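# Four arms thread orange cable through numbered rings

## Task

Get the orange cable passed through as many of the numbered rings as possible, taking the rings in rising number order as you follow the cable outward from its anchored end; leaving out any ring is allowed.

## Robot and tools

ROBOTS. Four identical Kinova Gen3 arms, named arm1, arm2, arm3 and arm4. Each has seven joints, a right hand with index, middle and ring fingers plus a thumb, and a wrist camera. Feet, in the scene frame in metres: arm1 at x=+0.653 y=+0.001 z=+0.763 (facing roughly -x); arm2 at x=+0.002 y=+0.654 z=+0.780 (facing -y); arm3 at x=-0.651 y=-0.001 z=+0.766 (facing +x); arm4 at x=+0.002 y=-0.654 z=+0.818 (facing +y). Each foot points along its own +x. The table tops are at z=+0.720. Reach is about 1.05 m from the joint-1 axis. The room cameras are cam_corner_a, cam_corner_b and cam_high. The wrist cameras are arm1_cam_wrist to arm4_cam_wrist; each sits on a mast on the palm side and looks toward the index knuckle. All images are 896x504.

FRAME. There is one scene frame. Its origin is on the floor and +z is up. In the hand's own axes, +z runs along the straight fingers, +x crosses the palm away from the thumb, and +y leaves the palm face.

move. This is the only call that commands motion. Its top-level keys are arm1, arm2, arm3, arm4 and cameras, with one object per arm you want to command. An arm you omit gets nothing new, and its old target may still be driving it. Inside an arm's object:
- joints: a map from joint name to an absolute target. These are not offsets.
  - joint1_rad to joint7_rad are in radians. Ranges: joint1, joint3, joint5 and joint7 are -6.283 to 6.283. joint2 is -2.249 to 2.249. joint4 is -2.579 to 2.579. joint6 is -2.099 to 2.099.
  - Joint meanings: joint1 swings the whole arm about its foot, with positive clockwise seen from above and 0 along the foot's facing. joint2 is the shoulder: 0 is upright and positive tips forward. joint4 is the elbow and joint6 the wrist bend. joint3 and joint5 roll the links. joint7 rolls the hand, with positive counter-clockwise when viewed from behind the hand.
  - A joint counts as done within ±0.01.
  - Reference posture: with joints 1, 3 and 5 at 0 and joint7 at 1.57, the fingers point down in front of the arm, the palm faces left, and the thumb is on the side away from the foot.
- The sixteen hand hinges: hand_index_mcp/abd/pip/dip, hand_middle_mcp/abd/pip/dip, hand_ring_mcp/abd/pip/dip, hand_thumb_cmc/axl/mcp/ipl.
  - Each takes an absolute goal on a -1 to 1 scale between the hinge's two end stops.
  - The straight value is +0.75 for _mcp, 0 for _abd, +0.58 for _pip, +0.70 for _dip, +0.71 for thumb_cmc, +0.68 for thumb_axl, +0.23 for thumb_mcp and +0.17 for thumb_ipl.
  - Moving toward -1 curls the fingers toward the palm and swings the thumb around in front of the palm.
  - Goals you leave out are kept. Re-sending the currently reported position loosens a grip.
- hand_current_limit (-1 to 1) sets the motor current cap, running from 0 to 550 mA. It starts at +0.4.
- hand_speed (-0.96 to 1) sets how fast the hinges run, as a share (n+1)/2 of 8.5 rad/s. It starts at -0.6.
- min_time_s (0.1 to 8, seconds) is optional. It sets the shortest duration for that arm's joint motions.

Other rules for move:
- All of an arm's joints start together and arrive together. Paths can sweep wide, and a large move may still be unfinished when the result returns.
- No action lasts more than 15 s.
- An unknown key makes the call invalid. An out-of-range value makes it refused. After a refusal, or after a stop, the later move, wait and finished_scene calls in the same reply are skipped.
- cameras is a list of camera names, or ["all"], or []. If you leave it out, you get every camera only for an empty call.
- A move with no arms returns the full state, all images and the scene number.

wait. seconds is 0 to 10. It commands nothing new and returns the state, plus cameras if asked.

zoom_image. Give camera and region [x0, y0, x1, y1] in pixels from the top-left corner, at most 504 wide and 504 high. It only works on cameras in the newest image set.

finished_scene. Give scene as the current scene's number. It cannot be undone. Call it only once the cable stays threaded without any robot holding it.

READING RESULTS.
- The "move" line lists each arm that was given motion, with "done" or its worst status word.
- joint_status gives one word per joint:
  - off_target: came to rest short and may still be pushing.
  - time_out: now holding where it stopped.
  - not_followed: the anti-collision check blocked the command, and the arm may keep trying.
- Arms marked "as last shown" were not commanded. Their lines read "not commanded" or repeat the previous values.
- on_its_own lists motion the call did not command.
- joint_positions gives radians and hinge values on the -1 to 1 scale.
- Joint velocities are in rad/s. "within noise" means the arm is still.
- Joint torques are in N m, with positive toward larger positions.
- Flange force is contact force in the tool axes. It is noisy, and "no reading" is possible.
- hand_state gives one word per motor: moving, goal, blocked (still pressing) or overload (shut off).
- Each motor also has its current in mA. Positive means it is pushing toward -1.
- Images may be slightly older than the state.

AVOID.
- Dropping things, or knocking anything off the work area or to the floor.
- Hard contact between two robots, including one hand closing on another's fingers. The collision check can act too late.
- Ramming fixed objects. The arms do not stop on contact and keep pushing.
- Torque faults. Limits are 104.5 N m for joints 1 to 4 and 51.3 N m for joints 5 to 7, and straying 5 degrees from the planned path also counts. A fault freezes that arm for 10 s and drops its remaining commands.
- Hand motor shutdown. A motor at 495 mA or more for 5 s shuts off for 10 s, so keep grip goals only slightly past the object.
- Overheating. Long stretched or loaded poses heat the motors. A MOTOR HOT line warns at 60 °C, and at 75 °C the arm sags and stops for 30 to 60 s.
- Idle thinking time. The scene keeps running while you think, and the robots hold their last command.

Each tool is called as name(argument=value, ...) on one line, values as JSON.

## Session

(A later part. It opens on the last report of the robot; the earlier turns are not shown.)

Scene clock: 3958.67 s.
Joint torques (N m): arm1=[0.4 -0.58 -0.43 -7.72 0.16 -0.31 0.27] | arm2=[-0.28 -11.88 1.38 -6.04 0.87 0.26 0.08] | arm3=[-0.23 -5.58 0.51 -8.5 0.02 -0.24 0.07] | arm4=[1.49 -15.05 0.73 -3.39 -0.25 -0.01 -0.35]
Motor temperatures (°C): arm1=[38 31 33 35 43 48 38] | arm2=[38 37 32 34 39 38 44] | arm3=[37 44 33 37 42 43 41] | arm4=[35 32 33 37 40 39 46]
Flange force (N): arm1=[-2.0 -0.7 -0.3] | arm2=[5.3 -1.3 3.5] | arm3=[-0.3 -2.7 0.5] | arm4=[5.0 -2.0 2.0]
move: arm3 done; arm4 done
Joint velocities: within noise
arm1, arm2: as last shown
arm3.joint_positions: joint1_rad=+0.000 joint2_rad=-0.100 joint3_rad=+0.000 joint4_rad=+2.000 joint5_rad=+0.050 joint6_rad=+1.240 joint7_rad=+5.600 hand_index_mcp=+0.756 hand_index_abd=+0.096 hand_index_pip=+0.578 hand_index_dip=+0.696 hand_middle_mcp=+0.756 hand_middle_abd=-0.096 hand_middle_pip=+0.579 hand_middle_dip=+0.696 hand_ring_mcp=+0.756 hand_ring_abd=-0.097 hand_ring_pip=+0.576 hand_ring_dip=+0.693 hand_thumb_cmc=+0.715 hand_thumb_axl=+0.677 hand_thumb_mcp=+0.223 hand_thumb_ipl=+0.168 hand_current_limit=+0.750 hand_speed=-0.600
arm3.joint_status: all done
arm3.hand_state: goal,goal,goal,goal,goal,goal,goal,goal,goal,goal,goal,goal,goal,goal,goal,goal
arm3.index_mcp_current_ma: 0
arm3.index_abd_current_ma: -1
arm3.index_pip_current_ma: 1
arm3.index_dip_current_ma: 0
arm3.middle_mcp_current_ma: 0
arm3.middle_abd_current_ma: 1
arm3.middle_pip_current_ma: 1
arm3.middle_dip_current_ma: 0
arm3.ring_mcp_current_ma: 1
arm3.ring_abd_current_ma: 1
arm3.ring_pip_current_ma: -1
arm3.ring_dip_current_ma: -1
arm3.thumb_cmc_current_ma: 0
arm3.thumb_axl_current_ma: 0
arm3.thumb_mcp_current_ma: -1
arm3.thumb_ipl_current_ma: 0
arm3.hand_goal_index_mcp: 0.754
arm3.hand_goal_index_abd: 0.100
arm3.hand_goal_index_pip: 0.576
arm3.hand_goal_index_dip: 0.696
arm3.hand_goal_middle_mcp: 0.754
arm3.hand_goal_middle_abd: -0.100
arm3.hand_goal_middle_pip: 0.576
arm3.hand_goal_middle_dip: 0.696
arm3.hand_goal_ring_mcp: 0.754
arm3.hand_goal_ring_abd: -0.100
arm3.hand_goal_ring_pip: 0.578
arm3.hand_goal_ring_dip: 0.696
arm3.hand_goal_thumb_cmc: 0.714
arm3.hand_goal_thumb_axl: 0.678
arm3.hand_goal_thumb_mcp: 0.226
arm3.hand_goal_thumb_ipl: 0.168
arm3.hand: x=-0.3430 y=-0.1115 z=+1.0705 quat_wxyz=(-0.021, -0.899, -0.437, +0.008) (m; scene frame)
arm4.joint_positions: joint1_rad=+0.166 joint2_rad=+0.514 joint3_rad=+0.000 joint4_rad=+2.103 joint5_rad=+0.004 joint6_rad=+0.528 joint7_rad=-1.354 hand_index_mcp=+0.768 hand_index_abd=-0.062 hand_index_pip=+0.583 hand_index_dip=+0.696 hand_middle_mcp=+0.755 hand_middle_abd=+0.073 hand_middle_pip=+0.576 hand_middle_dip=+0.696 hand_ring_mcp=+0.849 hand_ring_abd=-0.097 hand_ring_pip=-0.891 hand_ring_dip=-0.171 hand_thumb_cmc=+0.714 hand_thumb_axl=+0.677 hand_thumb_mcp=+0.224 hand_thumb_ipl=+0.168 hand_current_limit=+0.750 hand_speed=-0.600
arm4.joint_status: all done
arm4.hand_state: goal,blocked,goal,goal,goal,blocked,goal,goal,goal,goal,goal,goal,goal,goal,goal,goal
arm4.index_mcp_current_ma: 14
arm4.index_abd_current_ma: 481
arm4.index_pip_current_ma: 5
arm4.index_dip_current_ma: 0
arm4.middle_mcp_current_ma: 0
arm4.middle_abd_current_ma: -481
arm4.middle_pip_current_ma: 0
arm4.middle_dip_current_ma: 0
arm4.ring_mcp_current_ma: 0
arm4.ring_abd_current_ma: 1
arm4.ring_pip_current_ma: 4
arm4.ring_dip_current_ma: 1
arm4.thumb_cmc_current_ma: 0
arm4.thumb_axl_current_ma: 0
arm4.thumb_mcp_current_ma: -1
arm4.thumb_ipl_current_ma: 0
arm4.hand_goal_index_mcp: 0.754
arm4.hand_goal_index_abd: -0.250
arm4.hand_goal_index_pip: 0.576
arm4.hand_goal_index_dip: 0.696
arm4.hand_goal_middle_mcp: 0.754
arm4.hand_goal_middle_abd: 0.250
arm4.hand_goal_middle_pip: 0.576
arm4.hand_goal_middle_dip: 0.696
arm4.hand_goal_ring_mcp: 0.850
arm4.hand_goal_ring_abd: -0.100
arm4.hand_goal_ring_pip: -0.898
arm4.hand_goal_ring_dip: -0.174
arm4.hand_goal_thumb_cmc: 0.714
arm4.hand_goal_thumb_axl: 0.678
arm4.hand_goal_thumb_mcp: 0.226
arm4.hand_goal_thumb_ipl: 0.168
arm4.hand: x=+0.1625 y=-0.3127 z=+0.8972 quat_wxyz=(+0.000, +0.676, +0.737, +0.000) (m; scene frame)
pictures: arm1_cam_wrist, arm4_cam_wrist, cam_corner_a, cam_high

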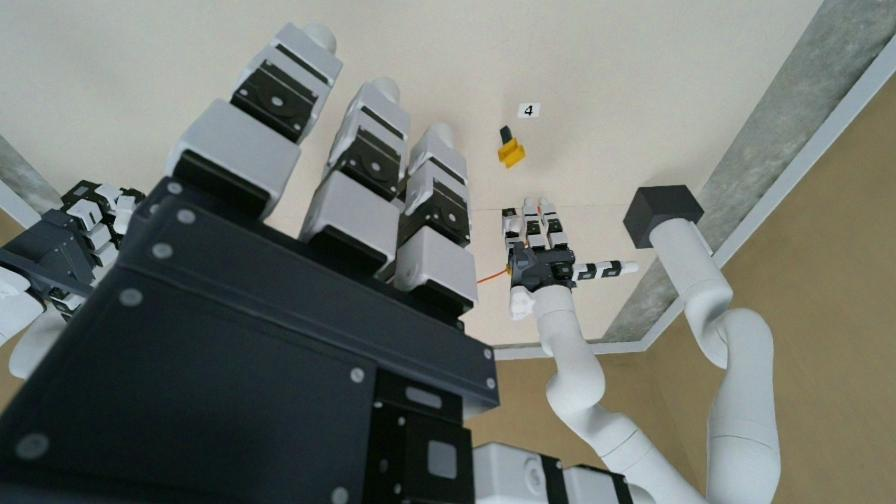

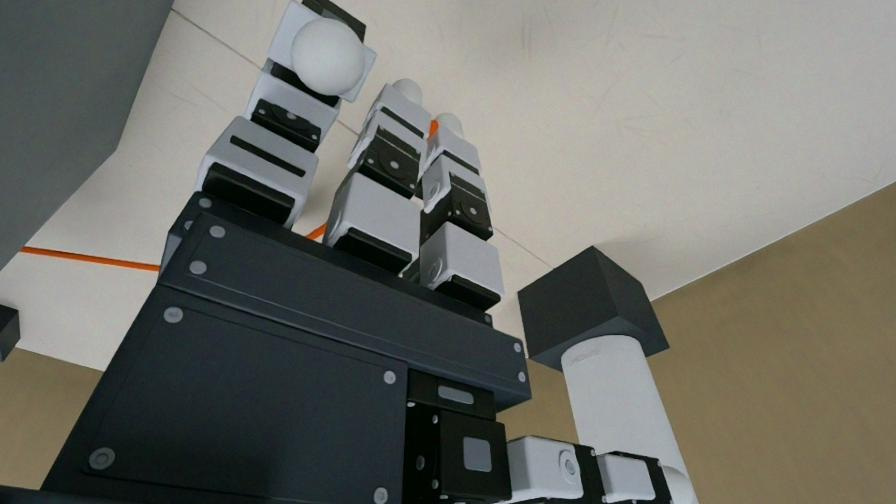

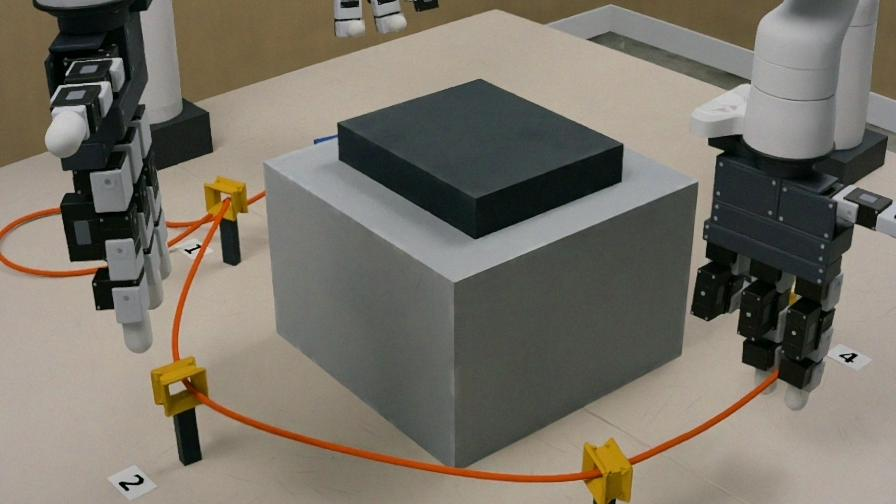

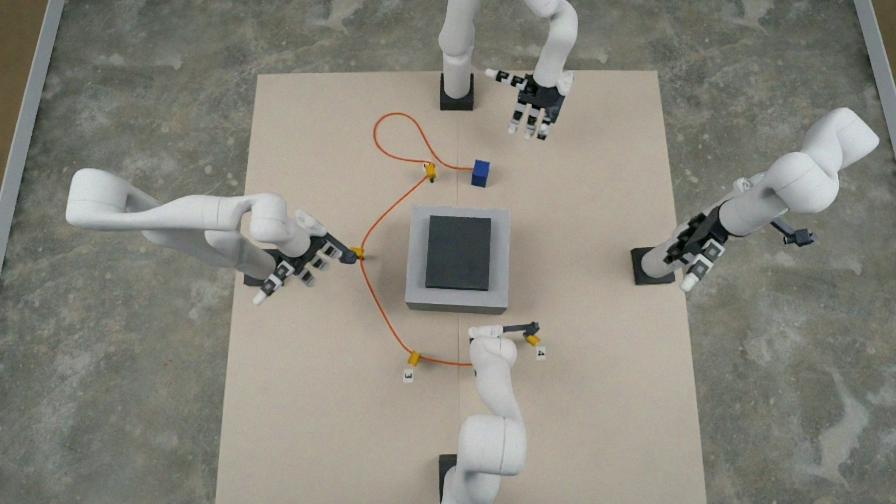

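move(arm4={"joints":{"joint1_rad":0.3105,"joint2_rad":0.5410,"joint3_rad":0,"joint4_rad":2.0288,"joint5_rad":0.004,"joint6_rad":0.5754,"joint7_rad":-1.1579},"min_time_s":0.8}, cameras=["cam_corner_a","cam_high"])

move(arm4={"joints":{"hand_index_abd":0.1,"hand_middle_abd":-0.1}})

move(arm4={"joints":{"joint1_rad":-0.1436,"joint2_rad":0.4288,"joint3_rad":0,"joint4_rad":2.0544,"joint5_rad":0.004,"joint6_rad":0.6620,"joint7_rad":-1.7516},"min_time_s":1.0}, cameras=["arm4_cam_wrist","cam_corner_a","cam_high","arm1_cam_wrist"])

zoom_image(camera="cam_high", region=[390, 290, 550, 410])

zoom_image(camera="cam_corner_a", region=[560, 304, 880, 504])

zoom_image(camera="arm1_cam_wrist", region=[470, 90, 610, 310])

Scene clock: 3990.93 s.
Joint torques (N m): arm1=[0.39 -0.54 -0.44 -7.7 0.21 -0.31 0.27] | arm2=[-0.28 -11.88 1.38 -5.98 0.87 0.2 0.05] | arm3=[-0.21 -5.59 0.56 -8.42 0.03 -0.27 0.04] | arm4=[1.43 -15.86 0.57 -3.79 -0.32 -0.11 -0.39]
Motor temperatures (°C): arm1=[38 31 33 35 43 48 38] | arm2=[38 37 32 34 39 38 44] | arm3=[37 44 33 37 42 43 41] | arm4=[35 33 33 37 40 39 46]
Flange force (N): arm1=[-1.9 -0.6 -0.3] | arm2=[5.5 -1.1 3.1] | arm3=[-0.2 -2.6 0.2] | arm4=[5.3 -0.5 1.6]
move: arm4 done
Joint velocities: within noise
arm1, arm2, arm3: as last shown
arm4.joint_positions: joint1_rad=+0.310 joint2_rad=+0.541 joint3_rad=+0.000 joint4_rad=+2.029 joint5_rad=+0.004 joint6_rad=+0.575 joint7_rad=-1.158 hand_index_mcp=+0.769 hand_index_abd=-0.062 hand_index_pip=+0.583 hand_index_dip=+0.696 hand_middle_mcp=+0.755 hand_middle_abd=+0.073 hand_middle_pip=+0.576 hand_middle_dip=+0.696 hand_ring_mcp=+0.849 hand_ring_abd=-0.097 hand_ring_pip=-0.891 hand_ring_dip=-0.171 hand_thumb_cmc=+0.714 hand_thumb_axl=+0.677 hand_thumb_mcp=+0.224 hand_thumb_ipl=+0.168 hand_current_limit=+0.750 hand_speed=-0.600
arm4.joint_status: all done
arm4.hand_state: goal,blocked,goal,goal,goal,blocked,goal,goal,goal,goal,goal,goal,goal,goal,goal,goal
arm4.index_mcp_current_ma: 15
arm4.index_abd_current_ma: 481
arm4.index_pip_current_ma: 5
arm4.index_dip_current_ma: 0
arm4.middle_mcp_current_ma: 0
arm4.middle_abd_current_ma: -481
arm4.middle_pip_current_ma: 0
arm4.middle_dip_current_ma: 0
arm4.ring_mcp_current_ma: 0
arm4.ring_abd_current_ma: 1
arm4.ring_pip_current_ma: 4
arm4.ring_dip_current_ma: 1
arm4.thumb_cmc_current_ma: 0
arm4.thumb_axl_current_ma: 0
arm4.thumb_mcp_current_ma: -1
arm4.thumb_ipl_current_ma: 0
arm4.hand_goal_index_mcp: 0.754
arm4.hand_goal_index_abd: -0.250
arm4.hand_goal_index_pip: 0.576
arm4.hand_goal_index_dip: 0.696
arm4.hand_goal_middle_mcp: 0.754
arm4.hand_goal_middle_abd: 0.250
arm4.hand_goal_middle_pip: 0.576
arm4.hand_goal_middle_dip: 0.696
arm4.hand_goal_ring_mcp: 0.850
arm4.hand_goal_ring_abd: -0.100
arm4.hand_goal_ring_pip: -0.898
arm4.hand_goal_ring_dip: -0.174
arm4.hand_goal_thumb_cmc: 0.714
arm4.hand_goal_thumb_axl: 0.678
arm4.hand_goal_thumb_mcp: 0.226
arm4.hand_goal_thumb_ipl: 0.168
arm4.hand: x=+0.2198 y=-0.3008 z=+0.8992 quat_wxyz=(+0.000, +0.656, +0.754, +0.000) (m; scene frame)
pictures: cam_corner_a, cam_high

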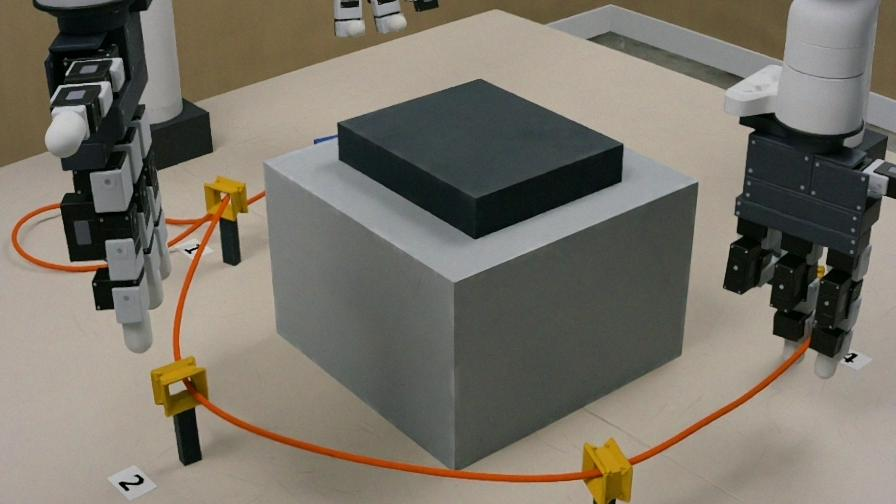

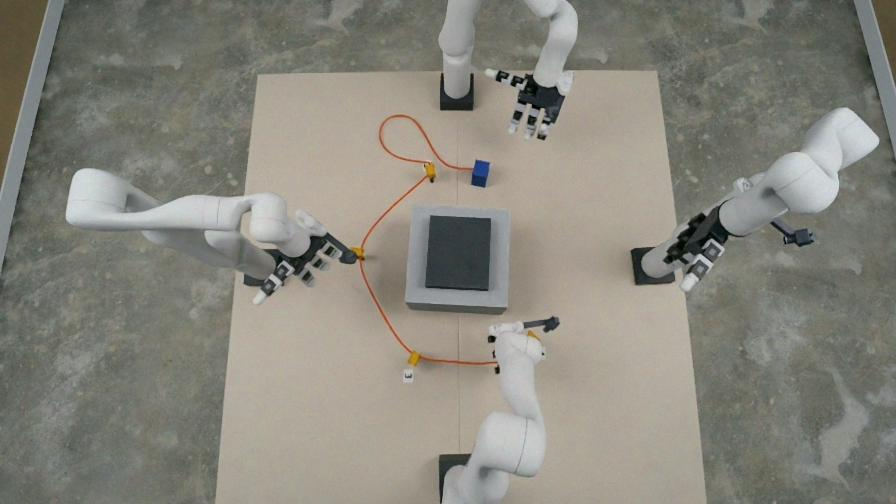

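Scene clock: 3991.60 s.
Joint torques (N m): arm1=[0.41 -0.53 -0.45 -7.7 0.18 -0.3 0.28] | arm2=[-0.24 -11.85 1.33 -6.02 0.81 0.23 0.05] | arm3=[-0.3 -5.45 0.48 -8.54 0.03 -0.33 0.05] | arm4=[1.12 -15.79 0.2 -3.61 -0.5 0 -0.39]
Motor temperatures (°C): arm1=[38 31 33 35 43 48 38] | arm2=[38 37 32 34 39 38 44] | arm3=[37 43 33 37 42 43 41] | arm4=[35 33 33 37 40 39 46]
Flange force (N): arm1=[-1.9 -0.7 -0.3] | arm2=[5.3 -1.2 3.4] | arm3=[-0.8 -2.9 0.2] | arm4=[5.2 0.4 1.6]
move: arm4 done
Joint velocities: within noise
arm1, arm2, arm3: as last shown
arm4.joint_positions: joint1_rad=+0.311 joint2_rad=+0.541 joint3_rad=+0.000 joint4_rad=+2.029 joint5_rad=+0.004 joint6_rad=+0.575 joint7_rad=-1.158 hand_index_mcp=+0.755 hand_index_abd=+0.097 hand_index_pip=+0.578 hand_index_dip=+0.696 hand_middle_mcp=+0.755 hand_middle_abd=-0.096 hand_middle_pip=+0.576 hand_middle_dip=+0.696 hand_ring_mcp=+0.849 hand_ring_abd=-0.097 hand_ring_pip=-0.891 hand_ring_dip=-0.171 hand_thumb_cmc=+0.714 hand_thumb_axl=+0.677 hand_thumb_mcp=+0.224 hand_thumb_ipl=+0.168 hand_current_limit=+0.750 hand_speed=-0.600
arm4.joint_status: all done
arm4.hand_state: goal,goal,goal,goal,goal,goal,goal,goal,goal,goal,goal,goal,goal,goal,goal,goal
arm4.index_mcp_current_ma: 0
arm4.index_abd_current_ma: -1
arm4.index_pip_current_ma: 1
arm4.index_dip_current_ma: 0
arm4.middle_mcp_current_ma: 0
arm4.middle_abd_current_ma: 1
arm4.middle_pip_current_ma: 0
arm4.middle_dip_current_ma: 0
arm4.ring_mcp_current_ma: 0
arm4.ring_abd_current_ma: 1
arm4.ring_pip_current_ma: 4
arm4.ring_dip_current_ma: 1
arm4.thumb_cmc_current_ma: 0
arm4.thumb_axl_current_ma: 0
arm4.thumb_mcp_current_ma: -1
arm4.thumb_ipl_current_ma: 0
arm4.hand_goal_index_mcp: 0.754
arm4.hand_goal_index_abd: 0.100
arm4.hand_goal_index_pip: 0.576
arm4.hand_goal_index_dip: 0.696
arm4.hand_goal_middle_mcp: 0.754
arm4.hand_goal_middle_abd: -0.100
arm4.hand_goal_middle_pip: 0.576
arm4.hand_goal_middle_dip: 0.696
arm4.hand_goal_ring_mcp: 0.850
arm4.hand_goal_ring_abd: -0.100
arm4.hand_goal_ring_pip: -0.898
arm4.hand_goal_ring_dip: -0.174
arm4.hand_goal_thumb_cmc: 0.714
arm4.hand_goal_thumb_axl: 0.678
arm4.hand_goal_thumb_mcp: 0.226
arm4.hand_goal_thumb_ipl: 0.168
arm4.hand: x=+0.2198 y=-0.3008 z=+0.8992 quat_wxyz=(+0.000, +0.656, +0.754, +0.000) (m; scene frame)
pictures: none

Scene clock: 3993.30 s.
Joint torques (N m): arm1=[0.42 -0.57 -0.41 -7.72 0.17 -0.34 0.27] | arm2=[-0.26 -11.85 1.37 -5.95 0.81 0.26 0.08] | arm3=[-0.32 -5.54 0.44 -8.5 -0.03 -0.25 0.07] | arm4=[1.09 -14.44 0.13 -4.2 -0.49 0.01 -0.35]
Motor temperatures (°C): arm1=[38 31 33 35 43 48 38] | arm2=[38 37 32 34 39 38 44] | arm3=[37 43 33 37 42 43 41] | arm4=[35 33 33 37 40 39 46]
Flange force (N): arm1=[-1.9 -0.6 -0.4] | arm2=[5.4 -1.3 3.3] | arm3=[-0.6 -2.6 0.5] | arm4=[4.7 -2.5 1.2]
move: arm4 done
Joint velocities: within noise
arm1, arm2, arm3: as last shown
arm4.joint_positions: joint1_rad=-0.144 joint2_rad=+0.429 joint3_rad=+0.000 joint4_rad=+2.054 joint5_rad=+0.004 joint6_rad=+0.662 joint7_rad=-1.752 hand_index_mcp=+0.755 hand_index_abd=+0.097 hand_index_pip=+0.578 hand_index_dip=+0.696 hand_middle_mcp=+0.755 hand_middle_abd=-0.096 hand_middle_pip=+0.576 hand_middle_dip=+0.696 hand_ring_mcp=+0.849 hand_ring_abd=-0.097 hand_ring_pip=-0.891 hand_ring_dip=-0.171 hand_thumb_cmc=+0.714 hand_thumb_axl=+0.677 hand_thumb_mcp=+0.224 hand_thumb_ipl=+0.168 hand_current_limit=+0.750 hand_speed=-0.600
arm4.joint_status: all done
arm4.hand_state: goal,goal,goal,goal,goal,goal,goal,goal,goal,goal,goal,goal,goal,goal,goal,goal
arm4.index_mcp_current_ma: 0
arm4.index_abd_current_ma: -1
arm4.index_pip_current_ma: 1
arm4.index_dip_current_ma: 0
arm4.middle_mcp_current_ma: 0
arm4.middle_abd_current_ma: 1
arm4.middle_pip_current_ma: 0
arm4.middle_dip_current_ma: 0
arm4.ring_mcp_current_ma: 0
arm4.ring_abd_current_ma: 1
arm4.ring_pip_current_ma: 4
arm4.ring_dip_current_ma: 1
arm4.thumb_cmc_current_ma: 0
arm4.thumb_axl_current_ma: 0
arm4.thumb_mcp_current_ma: -1
arm4.thumb_ipl_current_ma: 0
arm4.hand_goal_index_mcp: 0.754
arm4.hand_goal_index_abd: 0.100
arm4.hand_goal_index_pip: 0.576
arm4.hand_goal_index_dip: 0.696
arm4.hand_goal_middle_mcp: 0.754
arm4.hand_goal_middle_abd: -0.100
arm4.hand_goal_middle_pip: 0.576
arm4.hand_goal_middle_dip: 0.696
arm4.hand_goal_ring_mcp: 0.850
arm4.hand_goal_ring_abd: -0.100
arm4.hand_goal_ring_pip: -0.898
arm4.hand_goal_ring_dip: -0.174
arm4.hand_goal_thumb_cmc: 0.714
arm4.hand_goal_thumb_axl: 0.678
arm4.hand_goal_thumb_mcp: 0.226
arm4.hand_goal_thumb_ipl: 0.168
arm4.hand: x=+0.0482 y=-0.3119 z=+0.9373 quat_wxyz=(+0.000, +0.708, +0.707, +0.001) (m; scene frame)
pictures: arm1_cam_wrist, arm4_cam_wrist, cam_corner_a, cam_high

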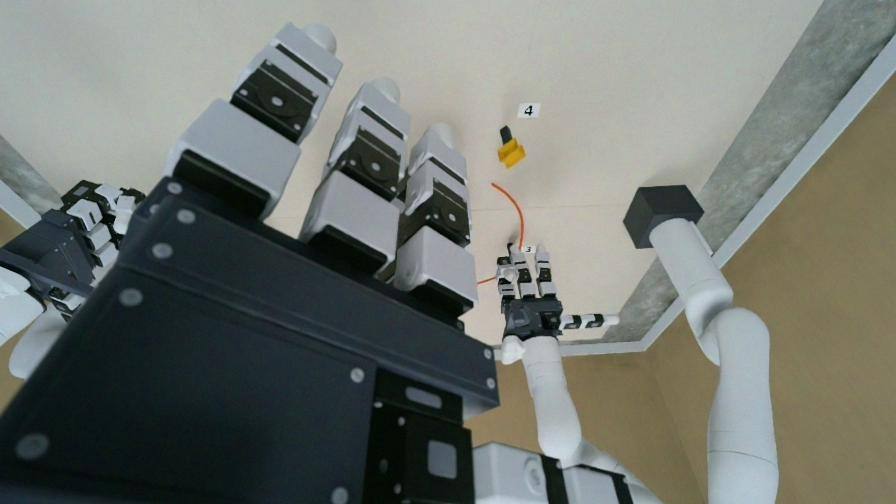

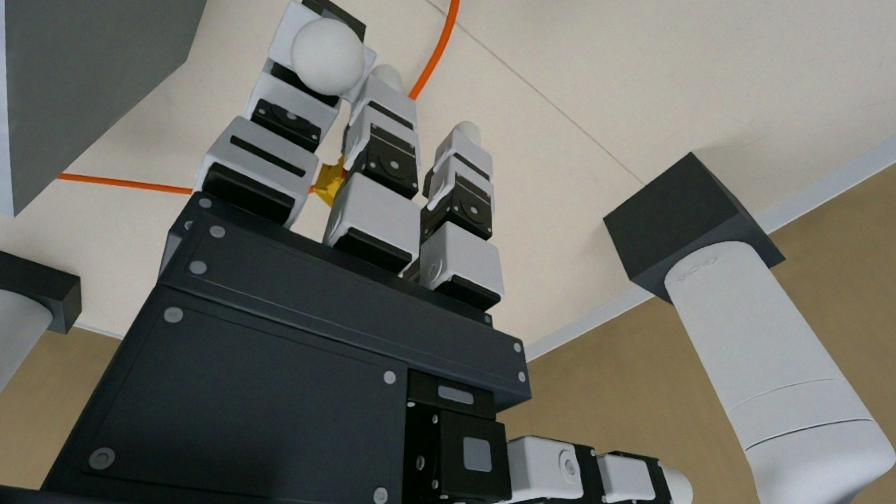

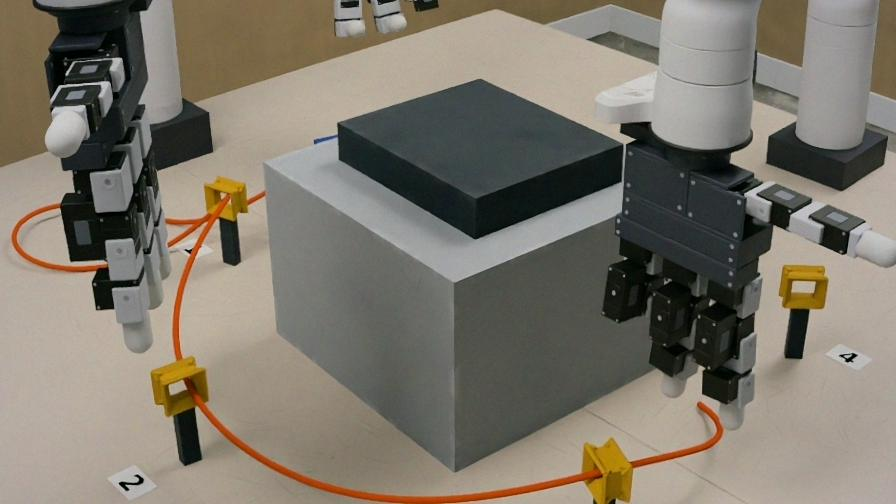

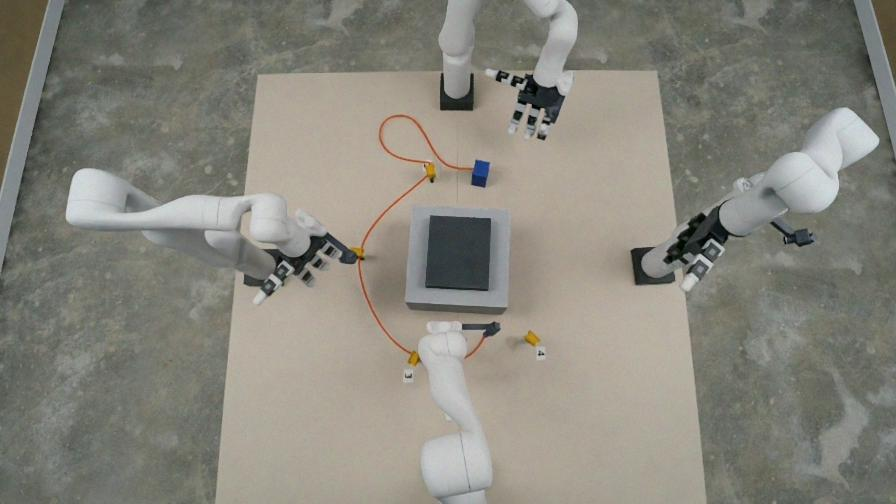

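Scaled by 3.150 from the camera's 896x504 image, which has a finer 1280x720 frame.

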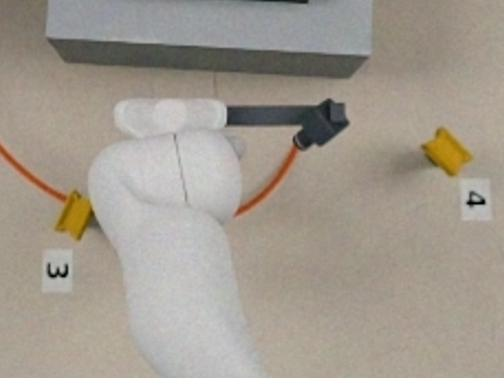

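Scaled by 1.575 from the camera's 896x504 image, which has a finer 1280x720 frame.

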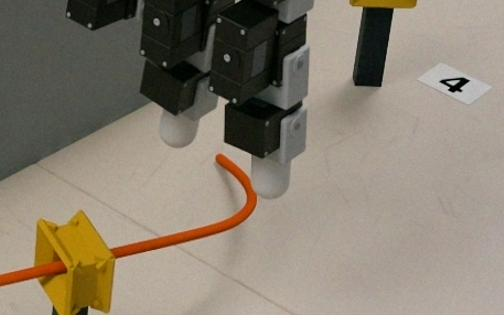

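Scaled by 2.291 from the camera's 896x504 image, which has a finer 1280x720 frame.

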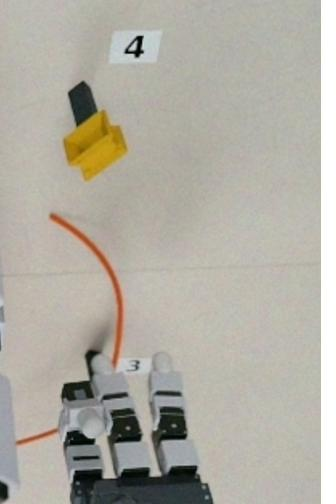

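move(arm4={"joints":{"joint1_rad":-0.0857,"joint2_rad":0.6425,"joint3_rad":0,"joint4_rad":2.0935,"joint5_rad":0.003,"joint6_rad":0.4092,"joint7_rad":-1.6937},"min_time_s":1.0}, cameras=["arm4_cam_wrist","cam_corner_a","cam_high","arm1_cam_wrist"])

zoom_image(camera="cam_corner_a", region=[560, 304, 880, 504])

zoom_image(camera="arm4_cam_wrist", region=[330, 0, 610, 190])

Scene clock: 4062.93 s.
Joint torques (N m): arm1=[0.42 -0.57 -0.42 -7.65 0.18 -0.33 0.25] | arm2=[-0.27 -11.84 1.3 -6.06 0.84 0.26 0.06] | arm3=[-0.29 -5.55 0.53 -8.59 -0.05 -0.23 0.06] | arm4=[1.09 -16.09 0.25 -2.41 -0.5 0.03 -0.38]
Motor temperatures (°C): arm1=[38 31 33 35 43 48 38] | arm2=[38 37 32 34 39 38 44] | arm3=[37 42 33 36 42 43 41] | arm4=[35 33 33 36 40 39 46]
Flange force (N): arm1=[-2.0 -0.7 -0.6] | arm2=[5.1 -1.1 3.5] | arm3=[-0.5 -2.9 0.8] | arm4=[4.0 -2.3 2.2]
move: arm4 done
Joint velocities: within noise
arm1, arm2, arm3: as last shown
arm4.joint_positions: joint1_rad=-0.086 joint2_rad=+0.642 joint3_rad=+0.000 joint4_rad=+2.094 joint5_rad=+0.003 joint6_rad=+0.409 joint7_rad=-1.694 hand_index_mcp=+0.755 hand_index_abd=+0.097 hand_index_pip=+0.578 hand_index_dip=+0.696 hand_middle_mcp=+0.755 hand_middle_abd=-0.096 hand_middle_pip=+0.576 hand_middle_dip=+0.696 hand_ring_mcp=+0.849 hand_ring_abd=-0.097 hand_ring_pip=-0.891 hand_ring_dip=-0.171 hand_thumb_cmc=+0.714 hand_thumb_axl=+0.677 hand_thumb_mcp=+0.223 hand_thumb_ipl=+0.168 hand_current_limit=+0.750 hand_speed=-0.600
arm4.joint_status: all done
arm4.hand_state: goal,goal,goal,goal,goal,goal,goal,goal,goal,goal,goal,goal,goal,goal,goal,goal
arm4.index_mcp_current_ma: 0
arm4.index_abd_current_ma: -1
arm4.index_pip_current_ma: 1
arm4.index_dip_current_ma: 0
arm4.middle_mcp_current_ma: 0
arm4.middle_abd_current_ma: 1
arm4.middle_pip_current_ma: 0
arm4.middle_dip_current_ma: 0
arm4.ring_mcp_current_ma: 0
arm4.ring_abd_current_ma: 1
arm4.ring_pip_current_ma: 4
arm4.ring_dip_current_ma: 1
arm4.thumb_cmc_current_ma: 0
arm4.thumb_axl_current_ma: 0
arm4.thumb_mcp_current_ma: -1
arm4.thumb_ipl_current_ma: 0
arm4.hand_goal_index_mcp: 0.754
arm4.hand_goal_index_abd: 0.100
arm4.hand_goal_index_pip: 0.576
arm4.hand_goal_index_dip: 0.696
arm4.hand_goal_middle_mcp: 0.754
arm4.hand_goal_middle_abd: -0.100
arm4.hand_goal_middle_pip: 0.576
arm4.hand_goal_middle_dip: 0.696
arm4.hand_goal_ring_mcp: 0.850
arm4.hand_goal_ring_abd: -0.100
arm4.hand_goal_ring_pip: -0.898
arm4.hand_goal_ring_dip: -0.174
arm4.hand_goal_thumb_cmc: 0.714
arm4.hand_goal_thumb_axl: 0.678
arm4.hand_goal_thumb_mcp: 0.226
arm4.hand_goal_thumb_ipl: 0.168
arm4.hand: x=+0.0678 y=-0.3013 z=+0.8512 quat_wxyz=(+0.000, +0.708, +0.706, +0.000) (m; scene frame)
pictures: arm1_cam_wrist, arm4_cam_wrist, cam_corner_a, cam_high

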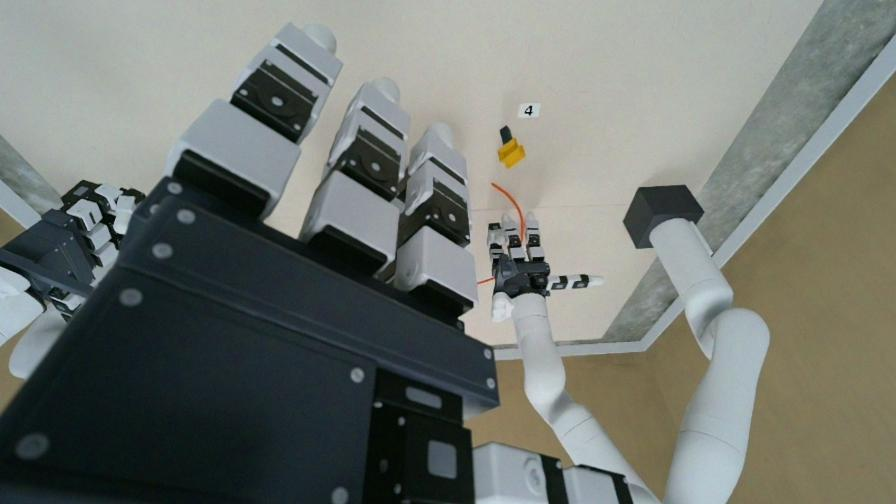

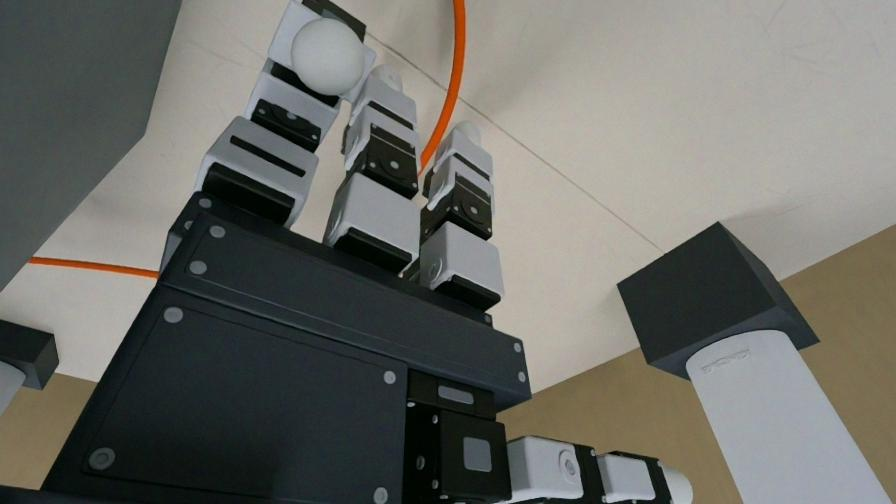

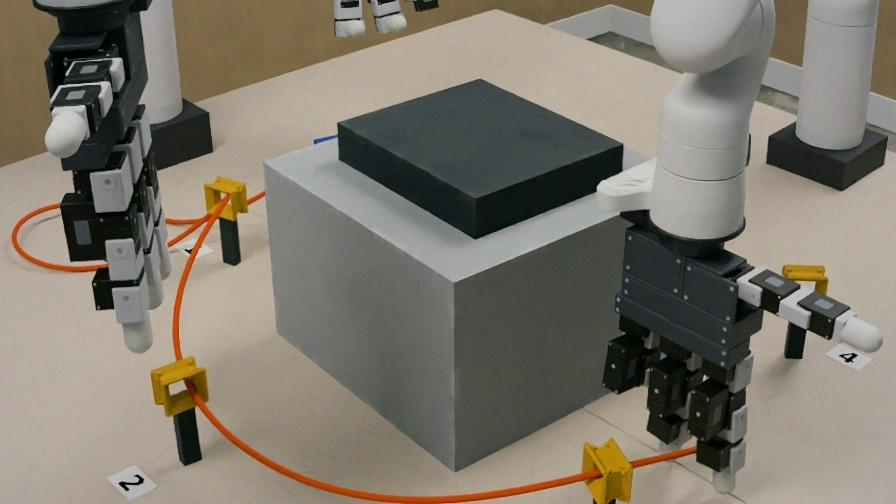

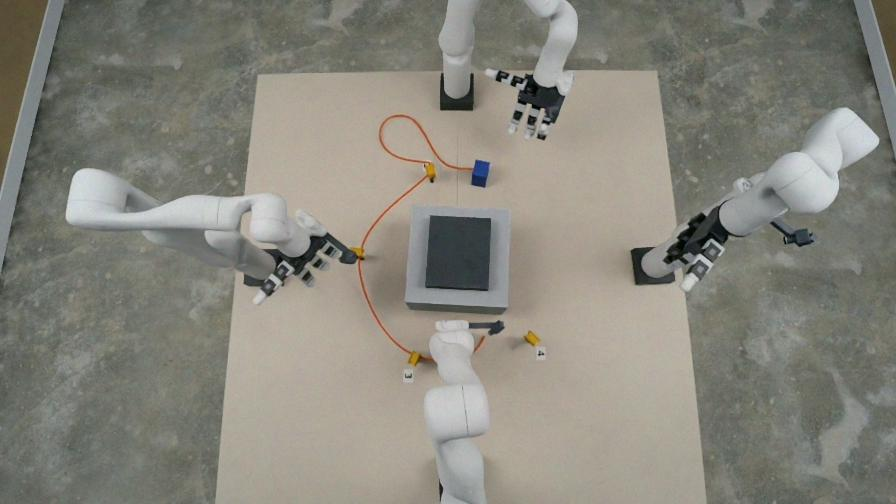

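Scaled by 1.575 from the camera's 896x504 image, which has a finer 1280x720 frame.

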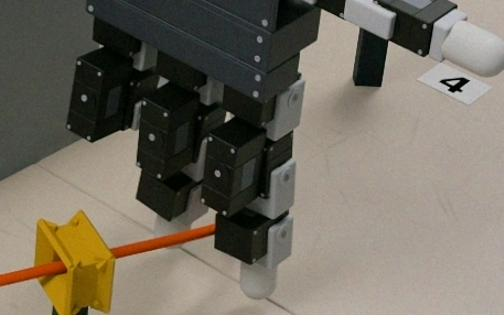

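Scaled by 1.800 from the camera's 896x504 image, which has a finer 1280x720 frame.

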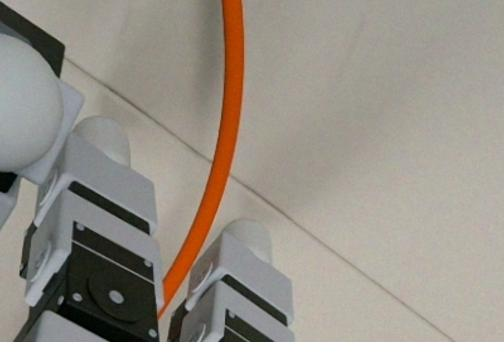

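move(arm4={"joints":{"hand_index_abd":-0.25,"hand_middle_abd":0.25}}, cameras=["arm4_cam_wrist"])

Scene clock: 4069.67 s.
Joint torques (N m): arm1=[0.43 -0.58 -0.42 -7.74 0.19 -0.33 0.25] | arm2=[-0.23 -11.86 1.28 -5.94 0.89 0.25 0.07] | arm3=[-0.25 -5.54 0.5 -8.54 -0.01 -0.24 0.06] | arm4=[1.17 -16.12 0.31 -2.44 -0.51 0.02 -0.39]
Motor temperatures (°C): arm1=[38 31 33 35 43 48 38] | arm2=[38 37 32 34 39 38 44] | arm3=[37 42 33 36 42 43 41] | arm4=[35 33 33 36 40 39 46]
Flange force (N): arm1=[-1.9 -0.7 -0.2] | arm2=[5.5 -1.2 3.2] | arm3=[-0.5 -2.8 0.6] | arm4=[3.9 -2.5 2.2]
move: arm4 off_target
Joint velocities: within noise
arm1, arm2, arm3: as last shown
arm4.joint_positions: joint1_rad=-0.086 joint2_rad=+0.643 joint3_rad=+0.000 joint4_rad=+2.094 joint5_rad=+0.003 joint6_rad=+0.409 joint7_rad=-1.694 hand_index_mcp=+0.757 hand_index_abd=-0.075 hand_index_pip=+0.578 hand_index_dip=+0.696 hand_middle_mcp=+0.750 hand_middle_abd=+0.064 hand_middle_pip=+0.575 hand_middle_dip=+0.696 hand_ring_mcp=+0.849 hand_ring_abd=-0.097 hand_ring_pip=-0.891 hand_ring_dip=-0.171 hand_thumb_cmc=+0.714 hand_thumb_axl=+0.677 hand_thumb_mcp=+0.223 hand_thumb_ipl=+0.168 hand_current_limit=+0.750 hand_speed=-0.600
arm4.joint_status: hand_index_abd off_target (ended at -0.075, target -0.250); hand_middle_abd off_target (ended at +0.064, target +0.250)
arm4.hand_state: goal,blocked,goal,goal,goal,blocked,goal,goal,goal,goal,goal,goal,goal,goal,goal,goal
arm4.index_mcp_current_ma: 1
arm4.index_abd_current_ma: 481
arm4.index_pip_current_ma: 1
arm4.index_dip_current_ma: 0
arm4.middle_mcp_current_ma: -2
arm4.middle_abd_current_ma: -481
arm4.middle_pip_current_ma: 0
arm4.middle_dip_current_ma: 0
arm4.ring_mcp_current_ma: 0
arm4.ring_abd_current_ma: 1
arm4.ring_pip_current_ma: 4
arm4.ring_dip_current_ma: 1
arm4.thumb_cmc_current_ma: 0
arm4.thumb_axl_current_ma: 0
arm4.thumb_mcp_current_ma: -1
arm4.thumb_ipl_current_ma: 0
arm4.hand_goal_index_mcp: 0.754
arm4.hand_goal_index_abd: -0.250
arm4.hand_goal_index_pip: 0.576
arm4.hand_goal_index_dip: 0.696
arm4.hand_goal_middle_mcp: 0.754
arm4.hand_goal_middle_abd: 0.250
arm4.hand_goal_middle_pip: 0.576
arm4.hand_goal_middle_dip: 0.696
arm4.hand_goal_ring_mcp: 0.850
arm4.hand_goal_ring_abd: -0.100
arm4.hand_goal_ring_pip: -0.898
arm4.hand_goal_ring_dip: -0.174
arm4.hand_goal_thumb_cmc: 0.714
arm4.hand_goal_thumb_axl: 0.678
arm4.hand_goal_thumb_mcp: 0.226
arm4.hand_goal_thumb_ipl: 0.168
arm4.hand: x=+0.0678 y=-0.3013 z=+0.8512 quat_wxyz=(+0.000, +0.708, +0.706, +0.000) (m; scene frame)
pictures: arm4_cam_wrist

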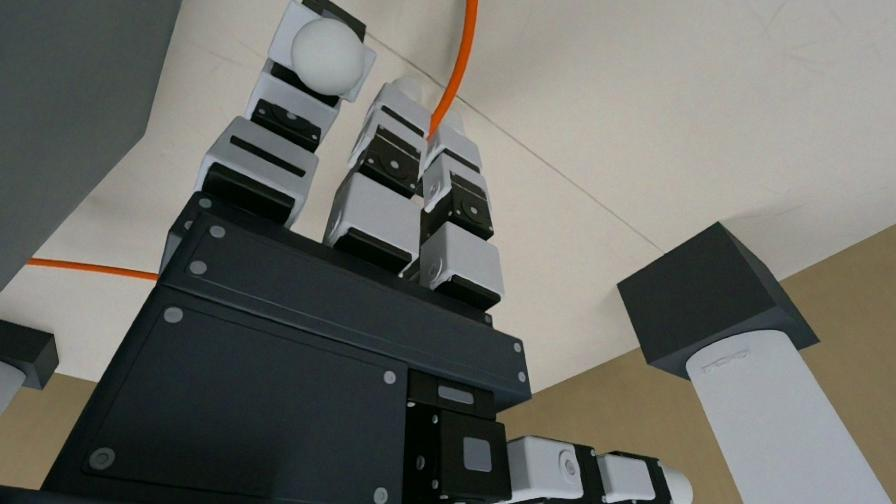

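move(arm4={"joints":{"joint1_rad":-0.0254,"joint2_rad":0.4427,"joint3_rad":0,"joint4_rad":2.1698,"joint5_rad":0.3398,"joint6_rad":0.5514,"joint7_rad":-1.8172},"min_time_s":1.3}, cameras=["arm4_cam_wrist","cam_corner_a","cam_high","arm1_cam_wrist","cam_corner_b"])

zoom_image(camera="cam_high", region=[450, 290, 570, 390])

zoom_image(camera="cam_corner_a", region=[640, 224, 896, 424])

zoom_image(camera="arm1_cam_wrist", region=[460, 80, 580, 220])

zoom_image(camera="cam_corner_b", region=[60, 100, 300, 280])

Scene clock: 4099.10 s.
Joint torques (N m): arm1=[0.4 -0.56 -0.4 -7.65 0.21 -0.33 0.24] | arm2=[-0.2 -11.86 1.35 -5.99 0.85 0.23 0.06] | arm3=[-0.21 -5.59 0.56 -8.5 0.01 -0.26 0.06] | arm4=[1.46 -13.83 0.84 -3.22 -0.04 0.32 -0.36]
Motor temperatures (°C): arm1=[38 31 33 35 43 48 38] | arm2=[38 37 32 34 39 38 44] | arm3=[37 42 33 36 42 43 41] | arm4=[35 33 33 36 40 39 46]
Flange force (N): arm1=[-2.0 -0.6 -0.6] | arm2=[5.4 -1.3 3.2] | arm3=[-0.2 -2.8 0.5] | arm4=[4.8 -3.0 2.3]
move: arm4 done
Joint velocities: within noise
arm1, arm2, arm3: as last shown
arm4.joint_positions: joint1_rad=-0.025 joint2_rad=+0.443 joint3_rad=+0.000 joint4_rad=+2.170 joint5_rad=+0.340 joint6_rad=+0.551 joint7_rad=-1.817 hand_index_mcp=+0.765 hand_index_abd=-0.075 hand_index_pip=+0.580 hand_index_dip=+0.696 hand_middle_mcp=+0.759 hand_middle_abd=+0.064 hand_middle_pip=+0.576 hand_middle_dip=+0.696 hand_ring_mcp=+0.849 hand_ring_abd=-0.097 hand_ring_pip=-0.891 hand_ring_dip=-0.171 hand_thumb_cmc=+0.714 hand_thumb_axl=+0.677 hand_thumb_mcp=+0.223 hand_thumb_ipl=+0.168 hand_current_limit=+0.750 hand_speed=-0.600
arm4.joint_status: all done
arm4.hand_state: goal,blocked,goal,goal,goal,blocked,goal,goal,goal,goal,goal,goal,goal,goal,goal,goal
arm4.index_mcp_current_ma: 10
arm4.index_abd_current_ma: 481
arm4.index_pip_current_ma: 2
arm4.index_dip_current_ma: 0
arm4.middle_mcp_current_ma: 3
arm4.middle_abd_current_ma: -481
arm4.middle_pip_current_ma: 0
arm4.middle_dip_current_ma: 0
arm4.ring_mcp_current_ma: 0
arm4.ring_abd_current_ma: 1
arm4.ring_pip_current_ma: 4
arm4.ring_dip_current_ma: 1
arm4.thumb_cmc_current_ma: 0
arm4.thumb_axl_current_ma: 0
arm4.thumb_mcp_current_ma: -1
arm4.thumb_ipl_current_ma: 0
arm4.hand_goal_index_mcp: 0.754
arm4.hand_goal_index_abd: -0.250
arm4.hand_goal_index_pip: 0.576
arm4.hand_goal_index_dip: 0.696
arm4.hand_goal_middle_mcp: 0.754
arm4.hand_goal_middle_abd: 0.250
arm4.hand_goal_middle_pip: 0.576
arm4.hand_goal_middle_dip: 0.696
arm4.hand_goal_ring_mcp: 0.850
arm4.hand_goal_ring_abd: -0.100
arm4.hand_goal_ring_pip: -0.898
arm4.hand_goal_ring_dip: -0.174
arm4.hand_goal_thumb_cmc: 0.714
arm4.hand_goal_thumb_axl: 0.678
arm4.hand_goal_thumb_mcp: 0.226
arm4.hand_goal_thumb_ipl: 0.168
arm4.hand: x=+0.1454 y=-0.3240 z=+0.9313 quat_wxyz=(+0.059, +0.667, +0.740, +0.065) (m; scene frame)
pictures: arm1_cam_wrist, arm4_cam_wrist, cam_corner_a, cam_corner_b, cam_high

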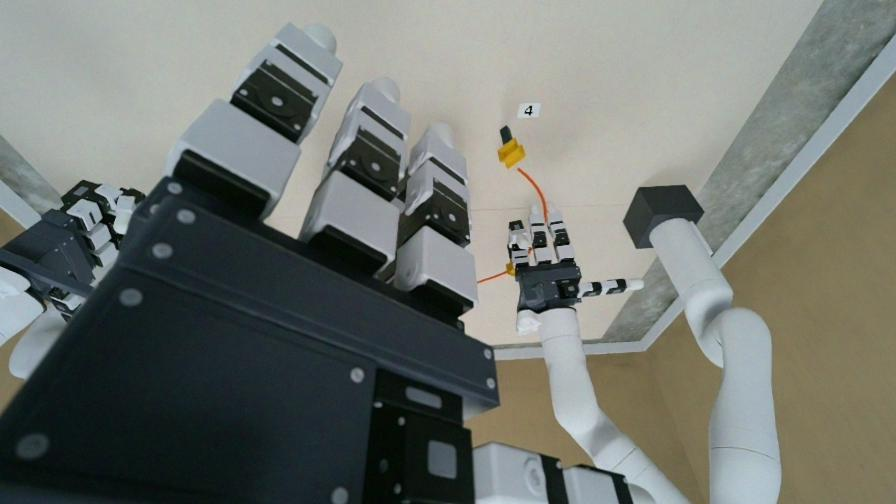

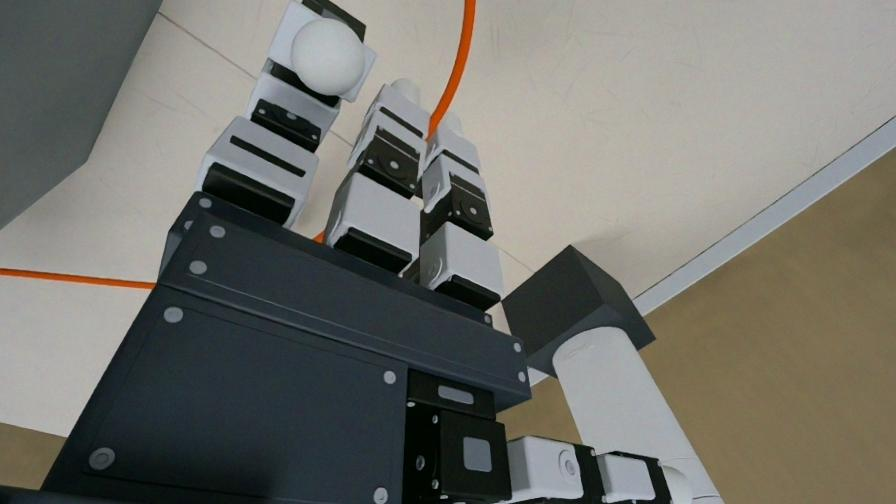

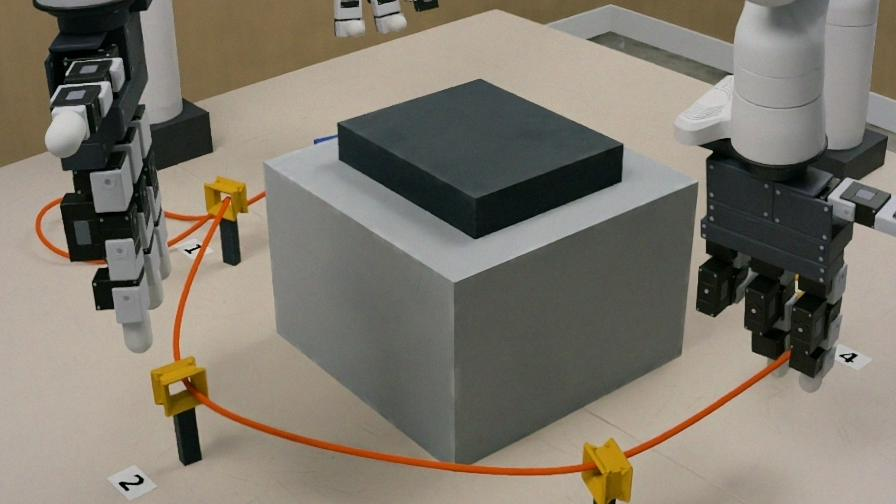

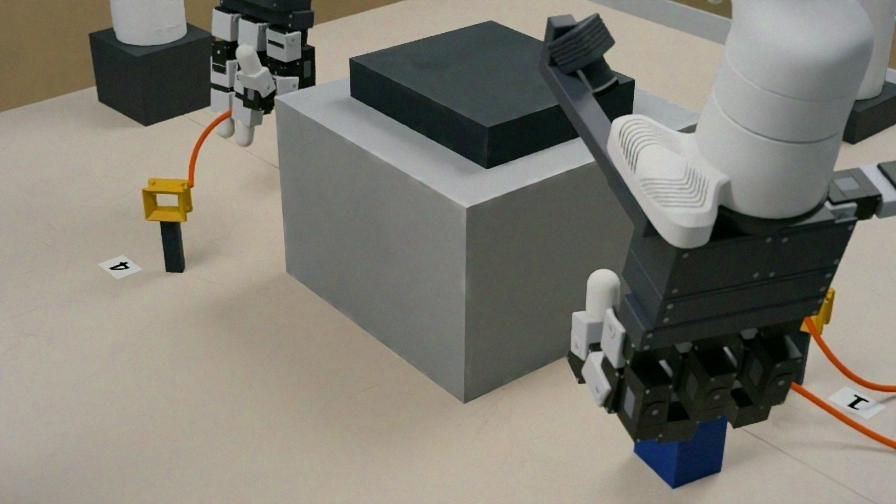

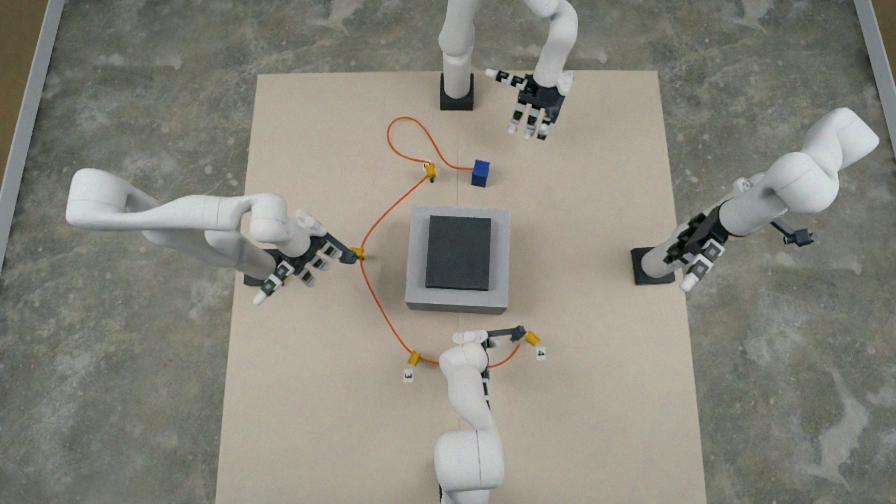

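Scaled by 4.200 from the camera's 896x504 image, which has a finer 1280x720 frame.

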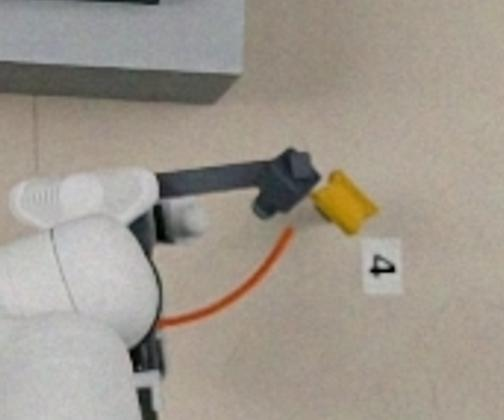

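Scaled by 1.969 from the camera's 896x504 image, which has a finer 1280x720 frame.

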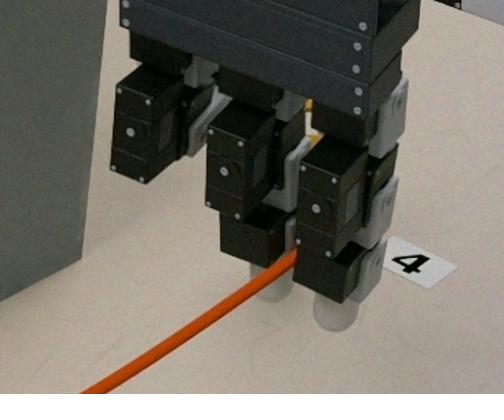

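Scaled by 3.600 from the camera's 896x504 image, which has a finer 1280x720 frame.

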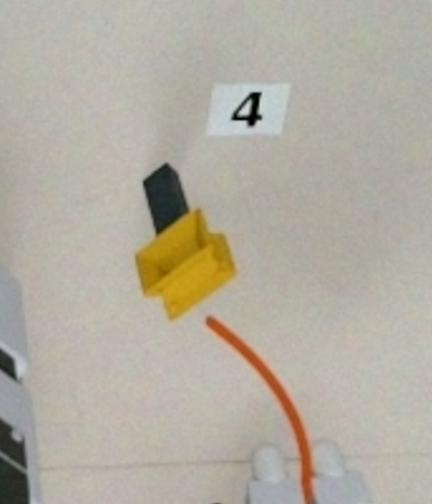

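Scaled by 2.100 from the camera's 896x504 image, which has a finer 1280x720 frame.

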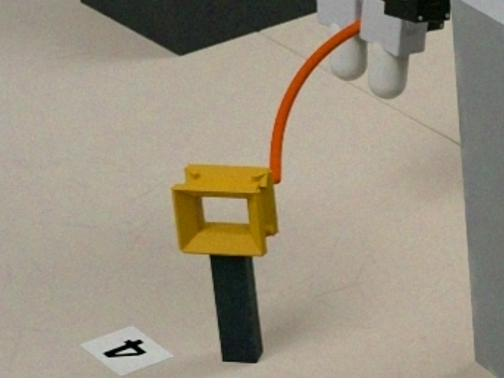

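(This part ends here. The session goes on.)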